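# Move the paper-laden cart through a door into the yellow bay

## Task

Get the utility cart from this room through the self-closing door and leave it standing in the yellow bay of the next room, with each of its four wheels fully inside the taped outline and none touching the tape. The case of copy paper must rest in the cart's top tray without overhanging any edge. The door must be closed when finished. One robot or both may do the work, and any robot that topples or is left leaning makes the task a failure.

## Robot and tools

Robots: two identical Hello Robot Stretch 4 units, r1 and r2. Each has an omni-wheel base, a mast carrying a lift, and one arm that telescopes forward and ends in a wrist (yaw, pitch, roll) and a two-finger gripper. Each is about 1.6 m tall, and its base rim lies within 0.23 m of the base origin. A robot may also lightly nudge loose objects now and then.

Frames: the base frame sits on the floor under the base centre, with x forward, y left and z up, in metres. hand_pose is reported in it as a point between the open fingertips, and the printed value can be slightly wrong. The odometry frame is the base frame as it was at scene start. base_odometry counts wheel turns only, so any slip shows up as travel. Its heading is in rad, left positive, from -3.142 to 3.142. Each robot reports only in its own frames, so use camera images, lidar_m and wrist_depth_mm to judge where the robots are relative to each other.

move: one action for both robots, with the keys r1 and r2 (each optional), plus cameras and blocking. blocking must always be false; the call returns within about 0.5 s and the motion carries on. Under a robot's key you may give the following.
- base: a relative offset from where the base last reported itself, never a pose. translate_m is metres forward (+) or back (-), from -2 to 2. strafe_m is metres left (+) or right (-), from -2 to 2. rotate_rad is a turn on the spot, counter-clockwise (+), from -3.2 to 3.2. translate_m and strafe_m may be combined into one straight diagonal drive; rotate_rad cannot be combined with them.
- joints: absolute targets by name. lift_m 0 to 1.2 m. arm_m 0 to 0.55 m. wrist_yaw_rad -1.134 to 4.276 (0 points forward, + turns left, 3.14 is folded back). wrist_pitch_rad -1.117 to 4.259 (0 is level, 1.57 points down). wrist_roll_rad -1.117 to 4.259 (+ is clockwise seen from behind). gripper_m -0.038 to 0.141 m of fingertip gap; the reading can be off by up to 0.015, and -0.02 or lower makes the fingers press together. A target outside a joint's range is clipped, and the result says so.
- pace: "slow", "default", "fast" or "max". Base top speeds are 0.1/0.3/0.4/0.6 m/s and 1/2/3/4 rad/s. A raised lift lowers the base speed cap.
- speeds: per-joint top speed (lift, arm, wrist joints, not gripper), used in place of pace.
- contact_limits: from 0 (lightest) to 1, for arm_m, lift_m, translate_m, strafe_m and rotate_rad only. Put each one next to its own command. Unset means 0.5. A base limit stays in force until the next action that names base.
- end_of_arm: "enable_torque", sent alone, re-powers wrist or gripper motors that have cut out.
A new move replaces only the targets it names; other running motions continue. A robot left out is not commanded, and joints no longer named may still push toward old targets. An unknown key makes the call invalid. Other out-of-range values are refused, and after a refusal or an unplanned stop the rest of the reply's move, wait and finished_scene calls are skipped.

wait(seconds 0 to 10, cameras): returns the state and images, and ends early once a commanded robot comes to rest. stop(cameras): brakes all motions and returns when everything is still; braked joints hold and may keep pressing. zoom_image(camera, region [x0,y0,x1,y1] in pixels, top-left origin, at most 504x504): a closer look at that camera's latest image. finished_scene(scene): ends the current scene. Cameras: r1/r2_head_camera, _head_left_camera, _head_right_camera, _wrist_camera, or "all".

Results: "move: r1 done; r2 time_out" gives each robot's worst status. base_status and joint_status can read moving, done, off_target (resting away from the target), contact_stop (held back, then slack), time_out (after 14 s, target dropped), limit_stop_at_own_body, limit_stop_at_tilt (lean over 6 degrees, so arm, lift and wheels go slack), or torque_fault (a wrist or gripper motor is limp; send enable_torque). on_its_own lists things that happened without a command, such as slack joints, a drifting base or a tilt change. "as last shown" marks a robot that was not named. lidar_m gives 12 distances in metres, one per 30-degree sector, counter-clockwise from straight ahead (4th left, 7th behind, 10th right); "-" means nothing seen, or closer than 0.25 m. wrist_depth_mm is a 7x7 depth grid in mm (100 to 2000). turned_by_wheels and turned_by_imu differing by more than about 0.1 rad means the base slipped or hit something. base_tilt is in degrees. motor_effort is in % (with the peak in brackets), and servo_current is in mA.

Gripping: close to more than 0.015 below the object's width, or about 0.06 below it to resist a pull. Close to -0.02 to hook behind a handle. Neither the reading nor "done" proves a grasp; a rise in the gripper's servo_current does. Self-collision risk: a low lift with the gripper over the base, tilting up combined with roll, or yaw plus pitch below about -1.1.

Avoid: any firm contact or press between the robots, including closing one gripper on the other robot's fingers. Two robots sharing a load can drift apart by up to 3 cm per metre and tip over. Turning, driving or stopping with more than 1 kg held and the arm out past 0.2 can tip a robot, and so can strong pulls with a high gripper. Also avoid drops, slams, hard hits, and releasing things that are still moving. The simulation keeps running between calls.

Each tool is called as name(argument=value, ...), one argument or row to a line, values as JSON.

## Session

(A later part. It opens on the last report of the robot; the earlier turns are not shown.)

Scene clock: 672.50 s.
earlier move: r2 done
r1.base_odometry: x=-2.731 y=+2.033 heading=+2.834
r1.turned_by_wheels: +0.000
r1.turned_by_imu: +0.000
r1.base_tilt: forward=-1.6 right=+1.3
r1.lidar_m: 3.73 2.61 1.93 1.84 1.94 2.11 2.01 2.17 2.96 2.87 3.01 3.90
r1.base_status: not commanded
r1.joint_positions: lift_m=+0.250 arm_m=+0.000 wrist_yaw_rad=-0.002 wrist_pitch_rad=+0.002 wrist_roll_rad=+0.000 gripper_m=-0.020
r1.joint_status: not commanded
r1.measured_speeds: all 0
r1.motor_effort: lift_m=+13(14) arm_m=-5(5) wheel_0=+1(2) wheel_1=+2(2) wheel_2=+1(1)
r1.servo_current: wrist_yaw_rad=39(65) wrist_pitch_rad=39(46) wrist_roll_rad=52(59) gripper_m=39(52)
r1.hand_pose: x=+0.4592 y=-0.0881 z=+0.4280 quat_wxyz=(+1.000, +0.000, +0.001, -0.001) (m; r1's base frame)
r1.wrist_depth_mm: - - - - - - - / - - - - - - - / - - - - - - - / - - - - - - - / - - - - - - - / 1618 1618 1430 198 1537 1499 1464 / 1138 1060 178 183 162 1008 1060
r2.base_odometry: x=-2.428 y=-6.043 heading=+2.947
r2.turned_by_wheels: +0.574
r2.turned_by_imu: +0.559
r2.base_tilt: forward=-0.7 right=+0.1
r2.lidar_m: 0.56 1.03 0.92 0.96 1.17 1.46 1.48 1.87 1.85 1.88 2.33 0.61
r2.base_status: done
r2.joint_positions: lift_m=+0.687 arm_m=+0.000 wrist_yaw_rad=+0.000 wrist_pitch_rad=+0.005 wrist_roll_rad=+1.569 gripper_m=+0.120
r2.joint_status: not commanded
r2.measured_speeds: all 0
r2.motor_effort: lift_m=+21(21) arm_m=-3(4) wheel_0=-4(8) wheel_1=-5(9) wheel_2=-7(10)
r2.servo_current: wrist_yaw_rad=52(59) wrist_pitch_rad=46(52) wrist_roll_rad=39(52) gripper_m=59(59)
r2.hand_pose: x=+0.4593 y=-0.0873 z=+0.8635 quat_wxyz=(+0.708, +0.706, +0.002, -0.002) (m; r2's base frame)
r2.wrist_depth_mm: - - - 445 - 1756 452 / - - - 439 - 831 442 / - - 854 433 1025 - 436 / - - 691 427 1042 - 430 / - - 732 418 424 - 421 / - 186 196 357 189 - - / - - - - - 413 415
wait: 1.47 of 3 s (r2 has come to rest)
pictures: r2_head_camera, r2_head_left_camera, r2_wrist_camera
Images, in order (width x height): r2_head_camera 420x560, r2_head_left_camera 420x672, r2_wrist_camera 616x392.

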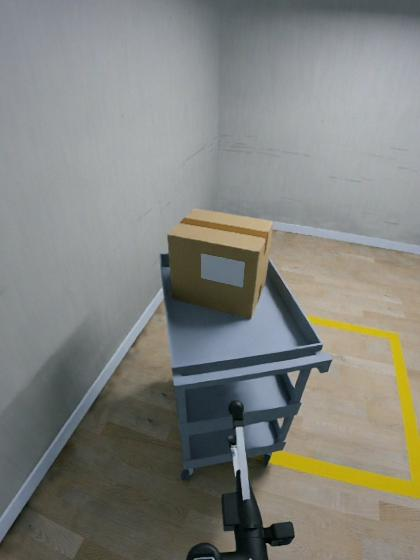

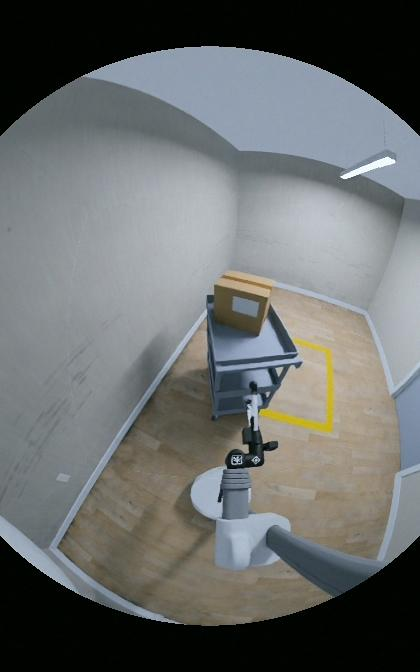

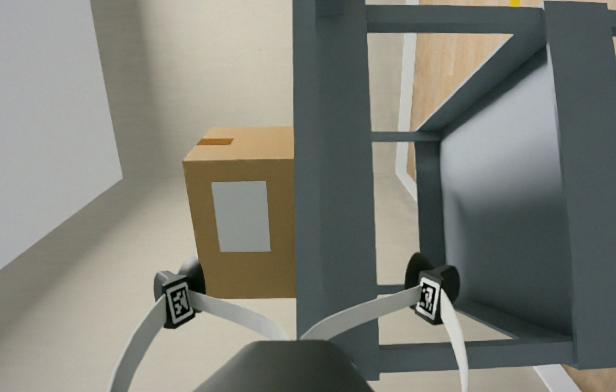

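move(
  blocking=false,
  r2={"base":{"rotate_rad":0.1},"pace":"slow"},
  cameras=[],
)

wait(
  seconds=2,
  cameras=[],
)

move(
  blocking=false,
  r2={"base":{"strafe_m":-0.14},"pace":"slow"},
  cameras=[],
)

wait(
  seconds=3,
  cameras=["r2_head_camera","r2_wrist_camera"],
)

Scene clock: 682.70 s.
move: r2 moving
r1: as last shown
r1.base_tilt: forward=-1.6 right=+1.2
r1.lidar_m: 3.73 2.57 1.92 1.84 1.93 2.11 2.02 2.16 3.00 2.88 3.01 3.86
r1.motor_effort: lift_m=+14(14) arm_m=-4(5) wheel_0=+2(2) wheel_1=+2(2) wheel_2=+1(1)
r1.servo_current: wrist_yaw_rad=39(59) wrist_pitch_rad=46(46) wrist_roll_rad=33(59) gripper_m=46(52)
r1.wrist_depth_mm: - - - - - - - / - - - - - - - / - - - - - - - / - - - - - - - / - - - - - - - / 1618 1576 1430 198 1576 1499 1464 / 1138 1078 179 184 161 1025 1060
r2.base_odometry: x=-2.428 y=-6.043 heading=+3.037
r2.turned_by_wheels: +0.091
r2.turned_by_imu: +0.089
r2.base_tilt: forward=-0.7 right=+0.1
r2.lidar_m: 0.56 0.98 0.95 0.97 1.27 1.45 1.46 1.97 1.84 1.90 2.48 0.61
r2.base_status: rotate_rad moving
r2.joint_positions: lift_m=+0.687 arm_m=+0.000 wrist_yaw_rad=+0.000 wrist_pitch_rad=+0.005 wrist_roll_rad=+1.569 gripper_m=+0.120
r2.joint_status: not commanded
r2.measured_speeds: translate_m=+0.000 strafe_m=+0.000 rotate_rad=+0.142 lift_m=+0.000 arm_m=+0.000 wrist_yaw_rad=+0.000 wrist_pitch_rad=+0.000 wrist_roll_rad=+0.000
r2.motor_effort: lift_m=+21(21) arm_m=-4(4) wheel_0=-4(8) wheel_1=-5(9) wheel_2=-5(10)
r2.servo_current: wrist_yaw_rad=52(52) wrist_pitch_rad=46(52) wrist_roll_rad=33(59) gripper_m=52(59)
r2.hand_pose: x=+0.4593 y=-0.0873 z=+0.8635 quat_wxyz=(+0.708, +0.706, +0.002, -0.002) (m; r2's base frame)
r2.wrist_depth_mm: - - - 413 - 741 - / - - - 413 - - - / - - 647 413 1025 - 415 / - - 715 407 1008 - - / - - 750 407 407 - - / - 186 191 345 192 415 415 / - - - - - - 1118
pictures: none
No camera images: "cameras" was empty.

Scene clock: 683.13 s.
earlier move: r2 done
r1.base_odometry: x=-2.731 y=+2.033 heading=+2.834
r1.turned_by_wheels: +0.000
r1.turned_by_imu: +0.000
r1.base_tilt: forward=-1.6 right=+1.3
r1.lidar_m: 3.74 2.61 1.90 1.85 1.95 2.11 2.02 2.16 2.97 2.87 3.01 3.84
r1.base_status: not commanded
r1.joint_positions: lift_m=+0.250 arm_m=+0.000 wrist_yaw_rad=-0.002 wrist_pitch_rad=+0.002 wrist_roll_rad=+0.000 gripper_m=-0.020
r1.joint_status: not commanded
r1.measured_speeds: all 0
r1.motor_effort: lift_m=+14(14) arm_m=-4(5) wheel_0=+2(2) wheel_1=+2(2) wheel_2=+1(1)
r1.servo_current: wrist_yaw_rad=52(59) wrist_pitch_rad=39(52) wrist_roll_rad=52(72) gripper_m=46(52)
r1.hand_pose: x=+0.4592 y=-0.0881 z=+0.4280 quat_wxyz=(+1.000, +0.000, +0.001, -0.001) (m; r1's base frame)
r1.wrist_depth_mm: - - - - - - - / - - - - - - - / - - - - - - - / - - - - - - - / - - - - - - - / 1618 1576 1464 198 1499 1499 1430 / 1182 1078 178 183 162 1042 1060
r2.base_odometry: x=-2.428 y=-6.043 heading=+3.045
r2.turned_by_wheels: +0.008
r2.turned_by_imu: +0.008
r2.base_tilt: forward=-0.7 right=+0.0
r2.lidar_m: 0.54 1.00 0.93 0.97 1.26 1.47 1.51 1.99 1.85 1.89 2.50 0.59
r2.base_status: done
r2.joint_positions: lift_m=+0.687 arm_m=+0.000 wrist_yaw_rad=+0.000 wrist_pitch_rad=+0.005 wrist_roll_rad=+1.569 gripper_m=+0.120
r2.joint_status: not commanded
r2.measured_speeds: all 0
r2.motor_effort: lift_m=+21(21) arm_m=-3(4) wheel_0=-5(8) wheel_1=-4(9) wheel_2=-6(10)
r2.servo_current: wrist_yaw_rad=39(52) wrist_pitch_rad=52(52) wrist_roll_rad=46(59) gripper_m=52(59)
r2.hand_pose: x=+0.4593 y=-0.0873 z=+0.8635 quat_wxyz=(+0.708, +0.706, +0.002, -0.002) (m; r2's base frame)
r2.wrist_depth_mm: - - - 410 - 759 - / - - 788 407 1008 - - / - - 661 410 1008 - 410 / - - 715 410 1008 - - / - - 768 347 407 - - / - 186 190 347 192 415 433 / - - - - - - 1098
wait: 0.43 of 2 s (r2 has come to rest)
pictures: none
No camera images: "cameras" was empty.

Scene clock: 683.63 s.
move: r2 moving
r1: as last shown
r1.lidar_m: 3.73 2.58 1.93 1.85 1.94 2.10 2.00 2.17 2.98 2.87 3.02 3.87
r1.servo_current: wrist_yaw_rad=65(65) wrist_pitch_rad=46(52) wrist_roll_rad=59(65) gripper_m=46(52)
r1.wrist_depth_mm: - - - - - - - / - - - - - - - / - - - - - - - / - - - - - - - / - - - - - - - / 1661 1618 1464 198 1537 1537 1464 / 1160 1078 178 183 162 1008 1060
r2.base_odometry: x=-2.427 y=-6.029 heading=+3.045
r2.turned_by_wheels: +0.000
r2.turned_by_imu: +0.000
r2.base_tilt: forward=-0.7 right=+0.1
r2.lidar_m: 0.55 1.04 0.92 0.98 1.27 1.43 1.51 1.99 1.85 1.90 2.48 0.59
r2.base_status: strafe_m moving
r2.joint_positions: lift_m=+0.687 arm_m=+0.000 wrist_yaw_rad=+0.000 wrist_pitch_rad=+0.005 wrist_roll_rad=+1.569 gripper_m=+0.120
r2.joint_status: not commanded
r2.measured_speeds: translate_m=+0.000 strafe_m=-0.056 rotate_rad=-0.001 lift_m=+0.000 arm_m=+0.000 wrist_yaw_rad=+0.000 wrist_pitch_rad=+0.000 wrist_roll_rad=+0.000
r2.motor_effort: lift_m=+21(21) arm_m=-3(4) wheel_0=+7(8) wheel_1=-9(9) wheel_2=+0(5)
r2.servo_current: wrist_yaw_rad=52(52) wrist_pitch_rad=46(52) wrist_roll_rad=52(59) gripper_m=52(59)
r2.hand_pose: x=+0.4593 y=-0.0873 z=+0.8635 quat_wxyz=(+0.708, +0.706, +0.002, -0.002) (m; r2's base frame)
r2.wrist_depth_mm: - - - 410 - 723 - / - - - 413 - - - / - - 647 407 1008 - 410 / - - 707 407 1008 - - / - - 759 407 407 - - / - 186 190 347 192 413 424 / - - - - - - 1078
pictures: none
No camera images: "cameras" was empty.

Scene clock: 685.67 s.
earlier move: r2 done
r1.base_odometry: x=-2.731 y=+2.033 heading=+2.834
r1.turned_by_wheels: +0.000
r1.turned_by_imu: +0.000
r1.base_tilt: forward=-1.6 right=+1.2
r1.lidar_m: 3.74 2.59 1.93 1.83 1.94 2.11 2.01 2.14 2.99 2.86 3.02 3.88
r1.base_status: not commanded
r1.joint_positions: lift_m=+0.250 arm_m=+0.000 wrist_yaw_rad=-0.002 wrist_pitch_rad=+0.002 wrist_roll_rad=+0.000 gripper_m=-0.020
r1.joint_status: not commanded
r1.measured_speeds: all 0
r1.motor_effort: lift_m=+14(14) arm_m=-5(5) wheel_0=+1(2) wheel_1=+2(2) wheel_2=+1(1)
r1.servo_current: wrist_yaw_rad=39(72) wrist_pitch_rad=39(52) wrist_roll_rad=46(65) gripper_m=39(52)
r1.hand_pose: x=+0.4592 y=-0.0881 z=+0.4280 quat_wxyz=(+1.000, +0.000, +0.001, -0.001) (m; r1's base frame)
r1.wrist_depth_mm: - - - - - - - / - - - - - - - / - - - - - - - / - - - - - - - / - - - - - - - / 1618 1618 1464 198 1499 1464 1464 / 1160 1060 179 183 162 1008 1042
r2.base_odometry: x=-2.415 y=-5.904 heading=+3.045
r2.turned_by_wheels: +0.000
r2.turned_by_imu: +0.001
r2.base_tilt: forward=-0.7 right=+0.1
r2.lidar_m: 0.56 1.13 1.07 1.10 1.45 1.47 1.56 1.83 1.73 1.85 2.29 0.60
r2.base_status: done
r2.joint_positions: lift_m=+0.687 arm_m=+0.000 wrist_yaw_rad=+0.000 wrist_pitch_rad=+0.005 wrist_roll_rad=+1.569 gripper_m=+0.120
r2.joint_status: not commanded
r2.measured_speeds: all 0
r2.motor_effort: lift_m=+21(21) arm_m=-3(4) wheel_0=+4(11) wheel_1=-3(9) wheel_2=+0(5)
r2.servo_current: wrist_yaw_rad=39(65) wrist_pitch_rad=46(52) wrist_roll_rad=39(59) gripper_m=52(59)
r2.hand_pose: x=+0.4593 y=-0.0873 z=+0.8635 quat_wxyz=(+0.708, +0.706, +0.002, -0.002) (m; r2's base frame)
r2.wrist_depth_mm: - - - - - 1618 1138 / - - - 415 430 615 421 / - - - 415 1025 - 415 / - - 647 413 1008 - 415 / - - 676 410 413 - 418 / - 185 196 351 188 - - / - - - - - - -
wait: 2.03 of 3 s (r2 has come to rest)
pictures: r2_head_camera, r2_wrist_camera
Images, in order (width x height): r2_head_camera 420x560, r2_wrist_camera 616x392.

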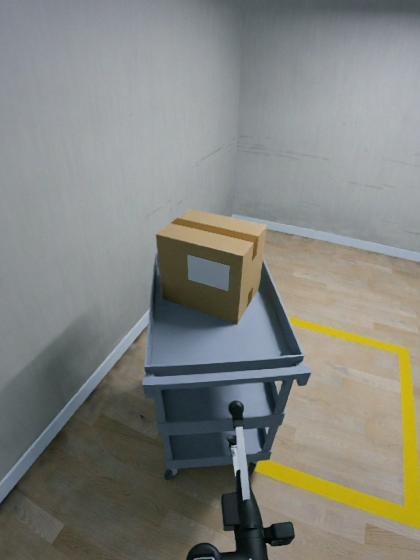

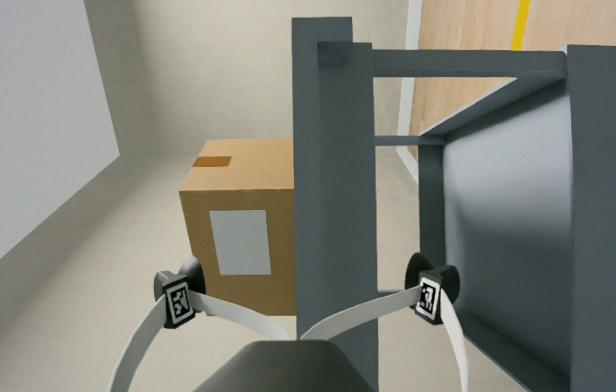

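move(
  blocking=false,
  r2={"base":{"translate_m":0.205,"strafe_m":-0.045},"pace":"slow","contact_limits":{"translate_m":0.1}},
  cameras=[],
)

wait(
  seconds=4,
  cameras=["r2_wrist_camera"],
)

move(
  blocking=false,
  r2={"joints":{"gripper_m":-0.038}},
  cameras=[],
)

wait(
  seconds=3,
  cameras=["r2_head_camera","r2_head_left_camera","r2_wrist_camera"],
)

Scene clock: 696.57 s.
move: r2 moving
r1: as last shown
r1.base_tilt: forward=-1.6 right=+1.3
r1.lidar_m: 3.74 2.60 1.90 1.84 1.93 2.10 2.01 2.13 2.97 2.88 3.02 3.88
r1.motor_effort: lift_m=+14(14) arm_m=-4(4) wheel_0=+1(2) wheel_1=+2(2) wheel_2=+1(1)
r1.servo_current: wrist_yaw_rad=65(65) wrist_pitch_rad=39(46) wrist_roll_rad=59(59) gripper_m=46(46)
r1.wrist_depth_mm: - - - - - - - / - - - - - - - / - - - - - - - / - - - - - - - / - - - - - - - / 1618 1618 1464 198 1499 1464 1430 / 1138 1078 178 183 162 1008 1078
r2.base_odometry: x=-2.427 y=-5.900 heading=+3.045
r2.turned_by_wheels: +0.000
r2.turned_by_imu: +0.001
r2.base_tilt: forward=-0.7 right=+0.1
r2.lidar_m: 0.54 1.11 1.06 1.09 1.42 1.52 1.59 1.85 1.73 1.87 2.33 0.59
r2.base_status: translate_m moving; strafe_m moving
r2.joint_positions: lift_m=+0.687 arm_m=+0.000 wrist_yaw_rad=+0.000 wrist_pitch_rad=+0.005 wrist_roll_rad=+1.569 gripper_m=+0.120
r2.joint_status: not commanded
r2.measured_speeds: translate_m=+0.048 strafe_m=-0.011 rotate_rad=-0.003 lift_m=+0.000 arm_m=+0.000 wrist_yaw_rad=+0.000 wrist_pitch_rad=+0.000 wrist_roll_rad=+0.000
r2.motor_effort: lift_m=+21(21) arm_m=-3(4) wheel_0=+8(10) wheel_1=+5(6) wheel_2=-10(10)
r2.servo_current: wrist_yaw_rad=39(59) wrist_pitch_rad=39(46) wrist_roll_rad=46(52) gripper_m=52(59)
r2.contact_limits: translate_m 0.1
r2.hand_pose: x=+0.4593 y=-0.0873 z=+0.8635 quat_wxyz=(+0.708, +0.706, +0.002, -0.002) (m; r2's base frame)
r2.wrist_depth_mm: - - - 373 - 1537 1098 / - - - 407 424 603 410 / - - - 407 1008 - - / - - 640 404 1008 - - / - - 676 402 402 - - / - 185 198 340 188 - - / - - - - - - -
pictures: none
No camera images: "cameras" was empty.

Scene clock: 699.43 s.
earlier move: r2 done
r1.base_odometry: x=-2.731 y=+2.033 heading=+2.834
r1.turned_by_wheels: +0.000
r1.turned_by_imu: +0.000
r1.base_tilt: forward=-1.6 right=+1.3
r1.lidar_m: 3.74 2.56 1.92 1.86 1.93 2.12 2.02 2.15 2.98 2.88 3.02 3.86
r1.base_status: not commanded
r1.joint_positions: lift_m=+0.250 arm_m=+0.000 wrist_yaw_rad=-0.002 wrist_pitch_rad=+0.002 wrist_roll_rad=+0.000 gripper_m=-0.020
r1.joint_status: not commanded
r1.measured_speeds: all 0
r1.motor_effort: lift_m=+14(14) arm_m=-5(5) wheel_0=+2(2) wheel_1=+2(2) wheel_2=+1(1)
r1.servo_current: wrist_yaw_rad=52(65) wrist_pitch_rad=46(52) wrist_roll_rad=39(72) gripper_m=33(46)
r1.hand_pose: x=+0.4592 y=-0.0881 z=+0.4280 quat_wxyz=(+1.000, +0.000, +0.001, -0.001) (m; r1's base frame)
r1.wrist_depth_mm: - - - - - - - / - - - - - - - / - - - - - - - / - - - - - - - / - - - - - - - / 1618 1576 1464 198 1499 1464 1464 / 1118 1078 178 183 162 1025 1042
r2.base_odometry: x=-2.614 y=-5.840 heading=+3.045
r2.turned_by_wheels: +0.000
r2.turned_by_imu: +0.000
r2.base_tilt: forward=-0.7 right=+0.1
r2.lidar_m: 0.37 0.41 1.01 1.04 1.37 1.73 1.78 1.91 1.77 1.92 2.37 0.43
r2.base_status: done
r2.joint_positions: lift_m=+0.687 arm_m=+0.000 wrist_yaw_rad=+0.000 wrist_pitch_rad=+0.005 wrist_roll_rad=+1.569 gripper_m=+0.120
r2.joint_status: not commanded
r2.measured_speeds: all 0
r2.motor_effort: lift_m=+21(21) arm_m=-4(4) wheel_0=+2(10) wheel_1=+5(7) wheel_2=-7(11)
r2.servo_current: wrist_yaw_rad=46(65) wrist_pitch_rad=46(52) wrist_roll_rad=52(59) gripper_m=46(59)
r2.contact_limits: translate_m 0.1
r2.hand_pose: x=+0.4593 y=-0.0874 z=+0.8635 quat_wxyz=(+0.708, +0.706, +0.002, -0.002) (m; r2's base frame)
r2.wrist_depth_mm: - - - 176 237 245 246 / - - - 175 236 1708 1182 / - - - 173 235 831 - / - - 517 230 232 831 - / - 459 462 171 231 - - / - 186 200 169 212 - - / - - 554 - 226 - -
wait: 2.87 of 4 s (r2 has come to rest)
pictures: r2_wrist_camera
Images, in order (width x height): r2_wrist_camera 616x392.

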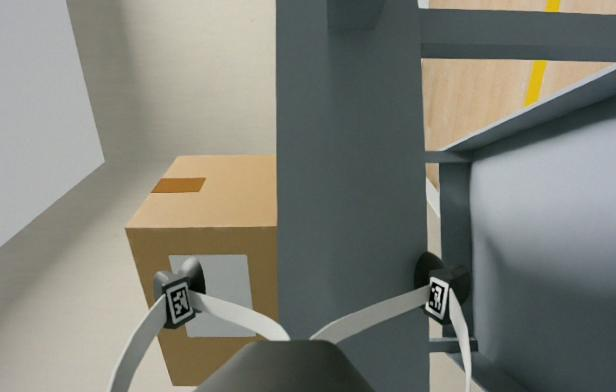

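Scene clock: 699.93 s.
move: r2 moving
r1: as last shown
r1.lidar_m: 3.74 2.60 1.91 1.85 1.94 2.11 2.02 2.16 2.98 2.86 3.03 3.89
r1.motor_effort: lift_m=+14(14) arm_m=-4(5) wheel_0=+2(2) wheel_1=+2(2) wheel_2=+1(1)
r1.servo_current: wrist_yaw_rad=46(59) wrist_pitch_rad=52(52) wrist_roll_rad=59(59) gripper_m=46(46)
r1.wrist_depth_mm: - - - - - - - / - - - - - - - / - - - - - - - / - - - - - - - / - - - - - - - / 1618 1576 1464 198 1537 1464 1499 / 1160 1078 178 183 162 1008 1060
r2.base_odometry: x=-2.614 y=-5.840 heading=+3.045
r2.turned_by_wheels: +0.000
r2.turned_by_imu: +0.000
r2.base_tilt: forward=-0.7 right=+0.1
r2.lidar_m: 0.36 0.39 1.01 1.03 1.34 1.71 1.78 1.92 1.78 1.91 2.40 0.42
r2.base_status: not commanded
r2.joint_positions: lift_m=+0.687 arm_m=+0.000 wrist_yaw_rad=+0.000 wrist_pitch_rad=+0.006 wrist_roll_rad=+1.569 gripper_m=+0.106
r2.joint_status: gripper_m moving
r2.measured_speeds: translate_m=+0.000 strafe_m=+0.000 rotate_rad=+0.000 lift_m=+0.000 arm_m=+0.000 wrist_yaw_rad=+0.000 wrist_pitch_rad=+0.021 wrist_roll_rad=+0.000
r2.motor_effort: lift_m=+21(21) arm_m=-4(4) wheel_0=+2(2) wheel_1=+4(5) wheel_2=-7(7)
r2.servo_current: wrist_yaw_rad=46(46) wrist_pitch_rad=46(46) wrist_roll_rad=46(52) gripper_m=143(143)
r2.contact_limits: translate_m 0.1
r2.hand_pose: x=+0.4593 y=-0.0874 z=+0.8631 quat_wxyz=(+0.708, +0.706, +0.002, -0.002) (m; r2's base frame)
r2.wrist_depth_mm: - - - 176 238 247 248 / - - - 175 236 1661 1078 / - - - 173 236 820 - / - - 512 172 234 842 - / - 459 459 171 231 798 - / - 484 197 170 199 - - / - 544 549 - - - -
pictures: none
No camera images: "cameras" was empty.

Scene clock: 701.70 s.
earlier move: r2 done
r1.base_odometry: x=-2.731 y=+2.033 heading=+2.834
r1.turned_by_wheels: +0.000
r1.turned_by_imu: +0.000
r1.base_tilt: forward=-1.6 right=+1.3
r1.lidar_m: 3.74 2.57 1.91 1.85 1.96 2.10 2.03 2.13 2.99 2.88 3.03 3.83
r1.base_status: not commanded
r1.joint_positions: lift_m=+0.250 arm_m=+0.000 wrist_yaw_rad=-0.002 wrist_pitch_rad=+0.002 wrist_roll_rad=+0.000 gripper_m=-0.020
r1.joint_status: not commanded
r1.measured_speeds: all 0
r1.motor_effort: lift_m=+14(14) arm_m=-5(5) wheel_0=+2(2) wheel_1=+2(2) wheel_2=+1(1)
r1.servo_current: wrist_yaw_rad=59(65) wrist_pitch_rad=46(52) wrist_roll_rad=39(65) gripper_m=39(46)
r1.hand_pose: x=+0.4592 y=-0.0881 z=+0.4280 quat_wxyz=(+1.000, +0.000, +0.001, -0.001) (m; r1's base frame)
r1.wrist_depth_mm: - - - - - - - / - - - - - - - / - - - - - - - / - - - - - - - / - - - - - - - / 1661 1618 1430 198 1499 1499 1464 / 1160 1078 178 183 161 1042 1042
r2.base_odometry: x=-2.615 y=-5.840 heading=+3.045
r2.turned_by_wheels: +0.000
r2.turned_by_imu: +0.000
r2.base_tilt: forward=-0.7 right=+0.1
r2.lidar_m: 0.40 0.42 1.00 1.03 1.36 1.73 1.78 1.89 1.78 1.92 2.41 0.45
r2.base_status: not commanded
r2.joint_positions: lift_m=+0.687 arm_m=+0.000 wrist_yaw_rad=+0.001 wrist_pitch_rad=+0.007 wrist_roll_rad=+1.569 gripper_m=-0.036
r2.joint_status: all done
r2.measured_speeds: all 0
r2.motor_effort: lift_m=+20(21) arm_m=+5(5) wheel_0=+1(2) wheel_1=+2(5) wheel_2=-3(8)
r2.servo_current: wrist_yaw_rad=33(59) wrist_pitch_rad=52(78) wrist_roll_rad=46(59) gripper_m=150(345)
r2.contact_limits: translate_m 0.1
r2.hand_pose: x=+0.4593 y=-0.0872 z=+0.8629 quat_wxyz=(+0.708, +0.706, +0.003, -0.002) (m; r2's base frame)
r2.wrist_depth_mm: - - - 202 266 277 290 / - - - 200 262 1708 1160 / - - - 198 258 820 - / - - 508 196 255 854 - / - 500 496 194 252 854 - / - 160 185 191 177 153 - / - 138 585 - - - -
wait: 1.77 of 3 s (r2 has come to rest)
pictures: r2_head_camera, r2_head_left_camera, r2_wrist_camera
Images, in order (width x height): r2_head_camera 420x560, r2_head_left_camera 420x672, r2_wrist_camera 616x392.

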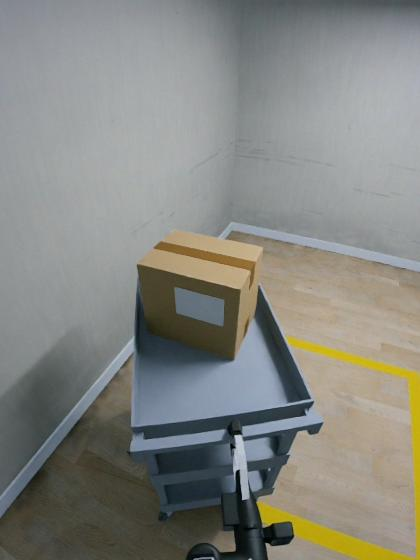

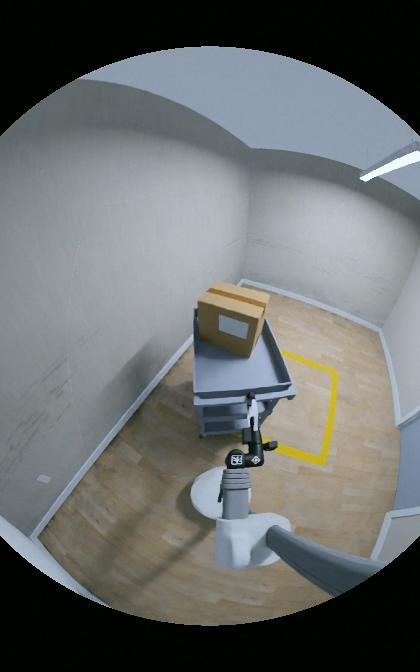

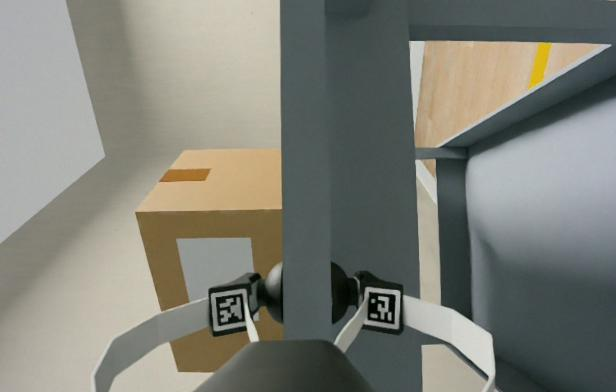

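move(
  blocking=false,
  r2={"base":{"translate_m":-0.8},"pace":"slow"},
  cameras=[],
)

wait(
  seconds=10,
  cameras=["r2_head_camera","r2_head_left_camera","r2_wrist_camera"],
)

Scene clock: 720.67 s.
move: r2 moving
r1: as last shown
r1.lidar_m: 3.74 2.59 1.91 1.84 1.97 2.09 2.03 2.17 2.97 2.88 3.00 3.86
r1.motor_effort: lift_m=+14(14) arm_m=-4(5) wheel_0=+1(2) wheel_1=+2(2) wheel_2=+1(1)
r1.servo_current: wrist_yaw_rad=39(59) wrist_pitch_rad=33(46) wrist_roll_rad=46(65) gripper_m=46(52)
r1.wrist_depth_mm: - - - - - - - / - - - - - - - / - - - - - - - / - - - - - - - / - - - - - - - / 1618 1618 1430 198 1537 1499 1464 / 1160 1078 178 183 162 1025 1060
r2.base_odometry: x=-2.603 y=-5.841 heading=+3.045
r2.turned_by_wheels: +0.000
r2.turned_by_imu: +0.000
r2.base_tilt: forward=-0.6 right=+0.1
r2.lidar_m: 0.40 0.41 1.02 1.05 1.36 1.69 1.76 1.92 1.77 1.92 2.37 0.46
r2.base_status: translate_m moving
r2.joint_positions: lift_m=+0.687 arm_m=+0.000 wrist_yaw_rad=+0.002 wrist_pitch_rad=+0.007 wrist_roll_rad=+1.569 gripper_m=-0.036
r2.joint_status: not commanded
r2.measured_speeds: translate_m=-0.049 strafe_m=+0.000 rotate_rad=+0.000 lift_m=+0.000 arm_m=+0.000 wrist_yaw_rad=+0.000 wrist_pitch_rad=+0.000 wrist_roll_rad=+0.000
r2.motor_effort: lift_m=+20(20) arm_m=+4(5) wheel_0=-4(7) wheel_1=-7(8) wheel_2=+13(13)
r2.servo_current: wrist_yaw_rad=46(59) wrist_pitch_rad=52(52) wrist_roll_rad=39(59) gripper_m=163(163)
r2.hand_pose: x=+0.4594 y=-0.0869 z=+0.8629 quat_wxyz=(+0.708, +0.706, +0.003, -0.002) (m; r2's base frame)
r2.wrist_depth_mm: - - - 202 265 277 291 / - - - 200 262 1661 1118 / - - - 198 258 831 - / - - 504 196 255 854 - / - 500 504 195 253 842 - / - 160 185 192 176 153 - / - 137 597 - - - -
pictures: none
No camera images: "cameras" was empty.

Scene clock: 729.47 s.
earlier move: r2 done
r1.base_odometry: x=-2.731 y=+2.033 heading=+2.834
r1.turned_by_wheels: +0.000
r1.turned_by_imu: -0.001
r1.base_tilt: forward=-1.6 right=+1.2
r1.lidar_m: 3.74 2.56 1.92 1.85 1.92 2.09 2.01 2.13 2.99 2.86 3.03 3.86
r1.base_status: not commanded
r1.joint_positions: lift_m=+0.250 arm_m=+0.000 wrist_yaw_rad=-0.002 wrist_pitch_rad=+0.002 wrist_roll_rad=+0.000 gripper_m=-0.020
r1.joint_status: not commanded
r1.measured_speeds: all 0
r1.motor_effort: lift_m=+14(14) arm_m=-4(5) wheel_0=+2(2) wheel_1=+2(2) wheel_2=+1(1)
r1.servo_current: wrist_yaw_rad=46(78) wrist_pitch_rad=46(59) wrist_roll_rad=52(72) gripper_m=39(52)
r1.hand_pose: x=+0.4592 y=-0.0881 z=+0.4280 quat_wxyz=(+1.000, +0.000, +0.001, -0.001) (m; r1's base frame)
r1.wrist_depth_mm: - - - - - - - / - - - - - - - / - - - - - - - / - - - - - - - / - - - - - - - / 1618 1576 1464 198 1537 1537 1537 / 1160 1078 179 182 162 1008 1042
r2.base_odometry: x=-1.819 y=-5.917 heading=+3.045
r2.turned_by_wheels: +0.000
r2.turned_by_imu: +0.000
r2.base_tilt: forward=-0.7 right=+0.0
r2.lidar_m: 0.34 0.32 1.35 1.39 1.10 0.99 1.04 1.38 1.43 1.49 2.03 0.50
r2.base_status: done
r2.joint_positions: lift_m=+0.687 arm_m=+0.000 wrist_yaw_rad=+0.001 wrist_pitch_rad=+0.007 wrist_roll_rad=+1.569 gripper_m=-0.036
r2.joint_status: not commanded
r2.measured_speeds: all 0
r2.motor_effort: lift_m=+20(20) arm_m=+4(5) wheel_0=-4(14) wheel_1=-5(9) wheel_2=+6(14)
r2.servo_current: wrist_yaw_rad=46(65) wrist_pitch_rad=52(59) wrist_roll_rad=39(65) gripper_m=143(163)
r2.hand_pose: x=+0.4593 y=-0.0873 z=+0.8629 quat_wxyz=(+0.708, +0.706, +0.003, -0.002) (m; r2's base frame)
r2.wrist_depth_mm: - - - 277 - 1618 1182 / - - - 310 330 343 343 / - - - 298 301 1708 504 / - - - 278 278 1863 - / - - 591 204 262 842 - / - 469 183 190 176 152 - / - 138 484 - 233 - -
wait: 8.80 of 10 s (r2 has come to rest)
pictures: r2_head_camera, r2_head_left_camera, r2_wrist_camera
Images, in order (width x height): r2_head_camera 420x560, r2_head_left_camera 420x672, r2_wrist_camera 616x392.

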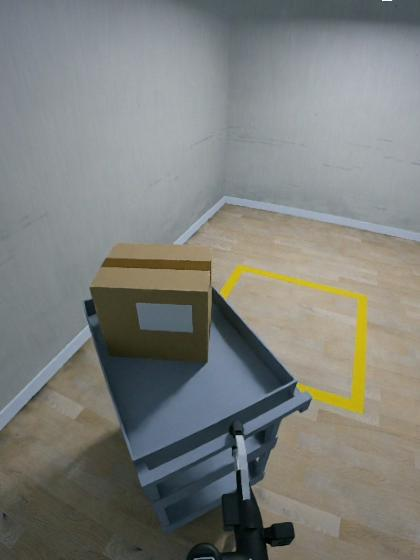

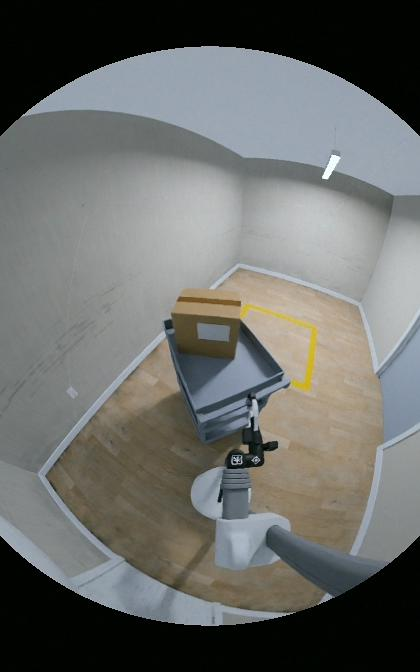

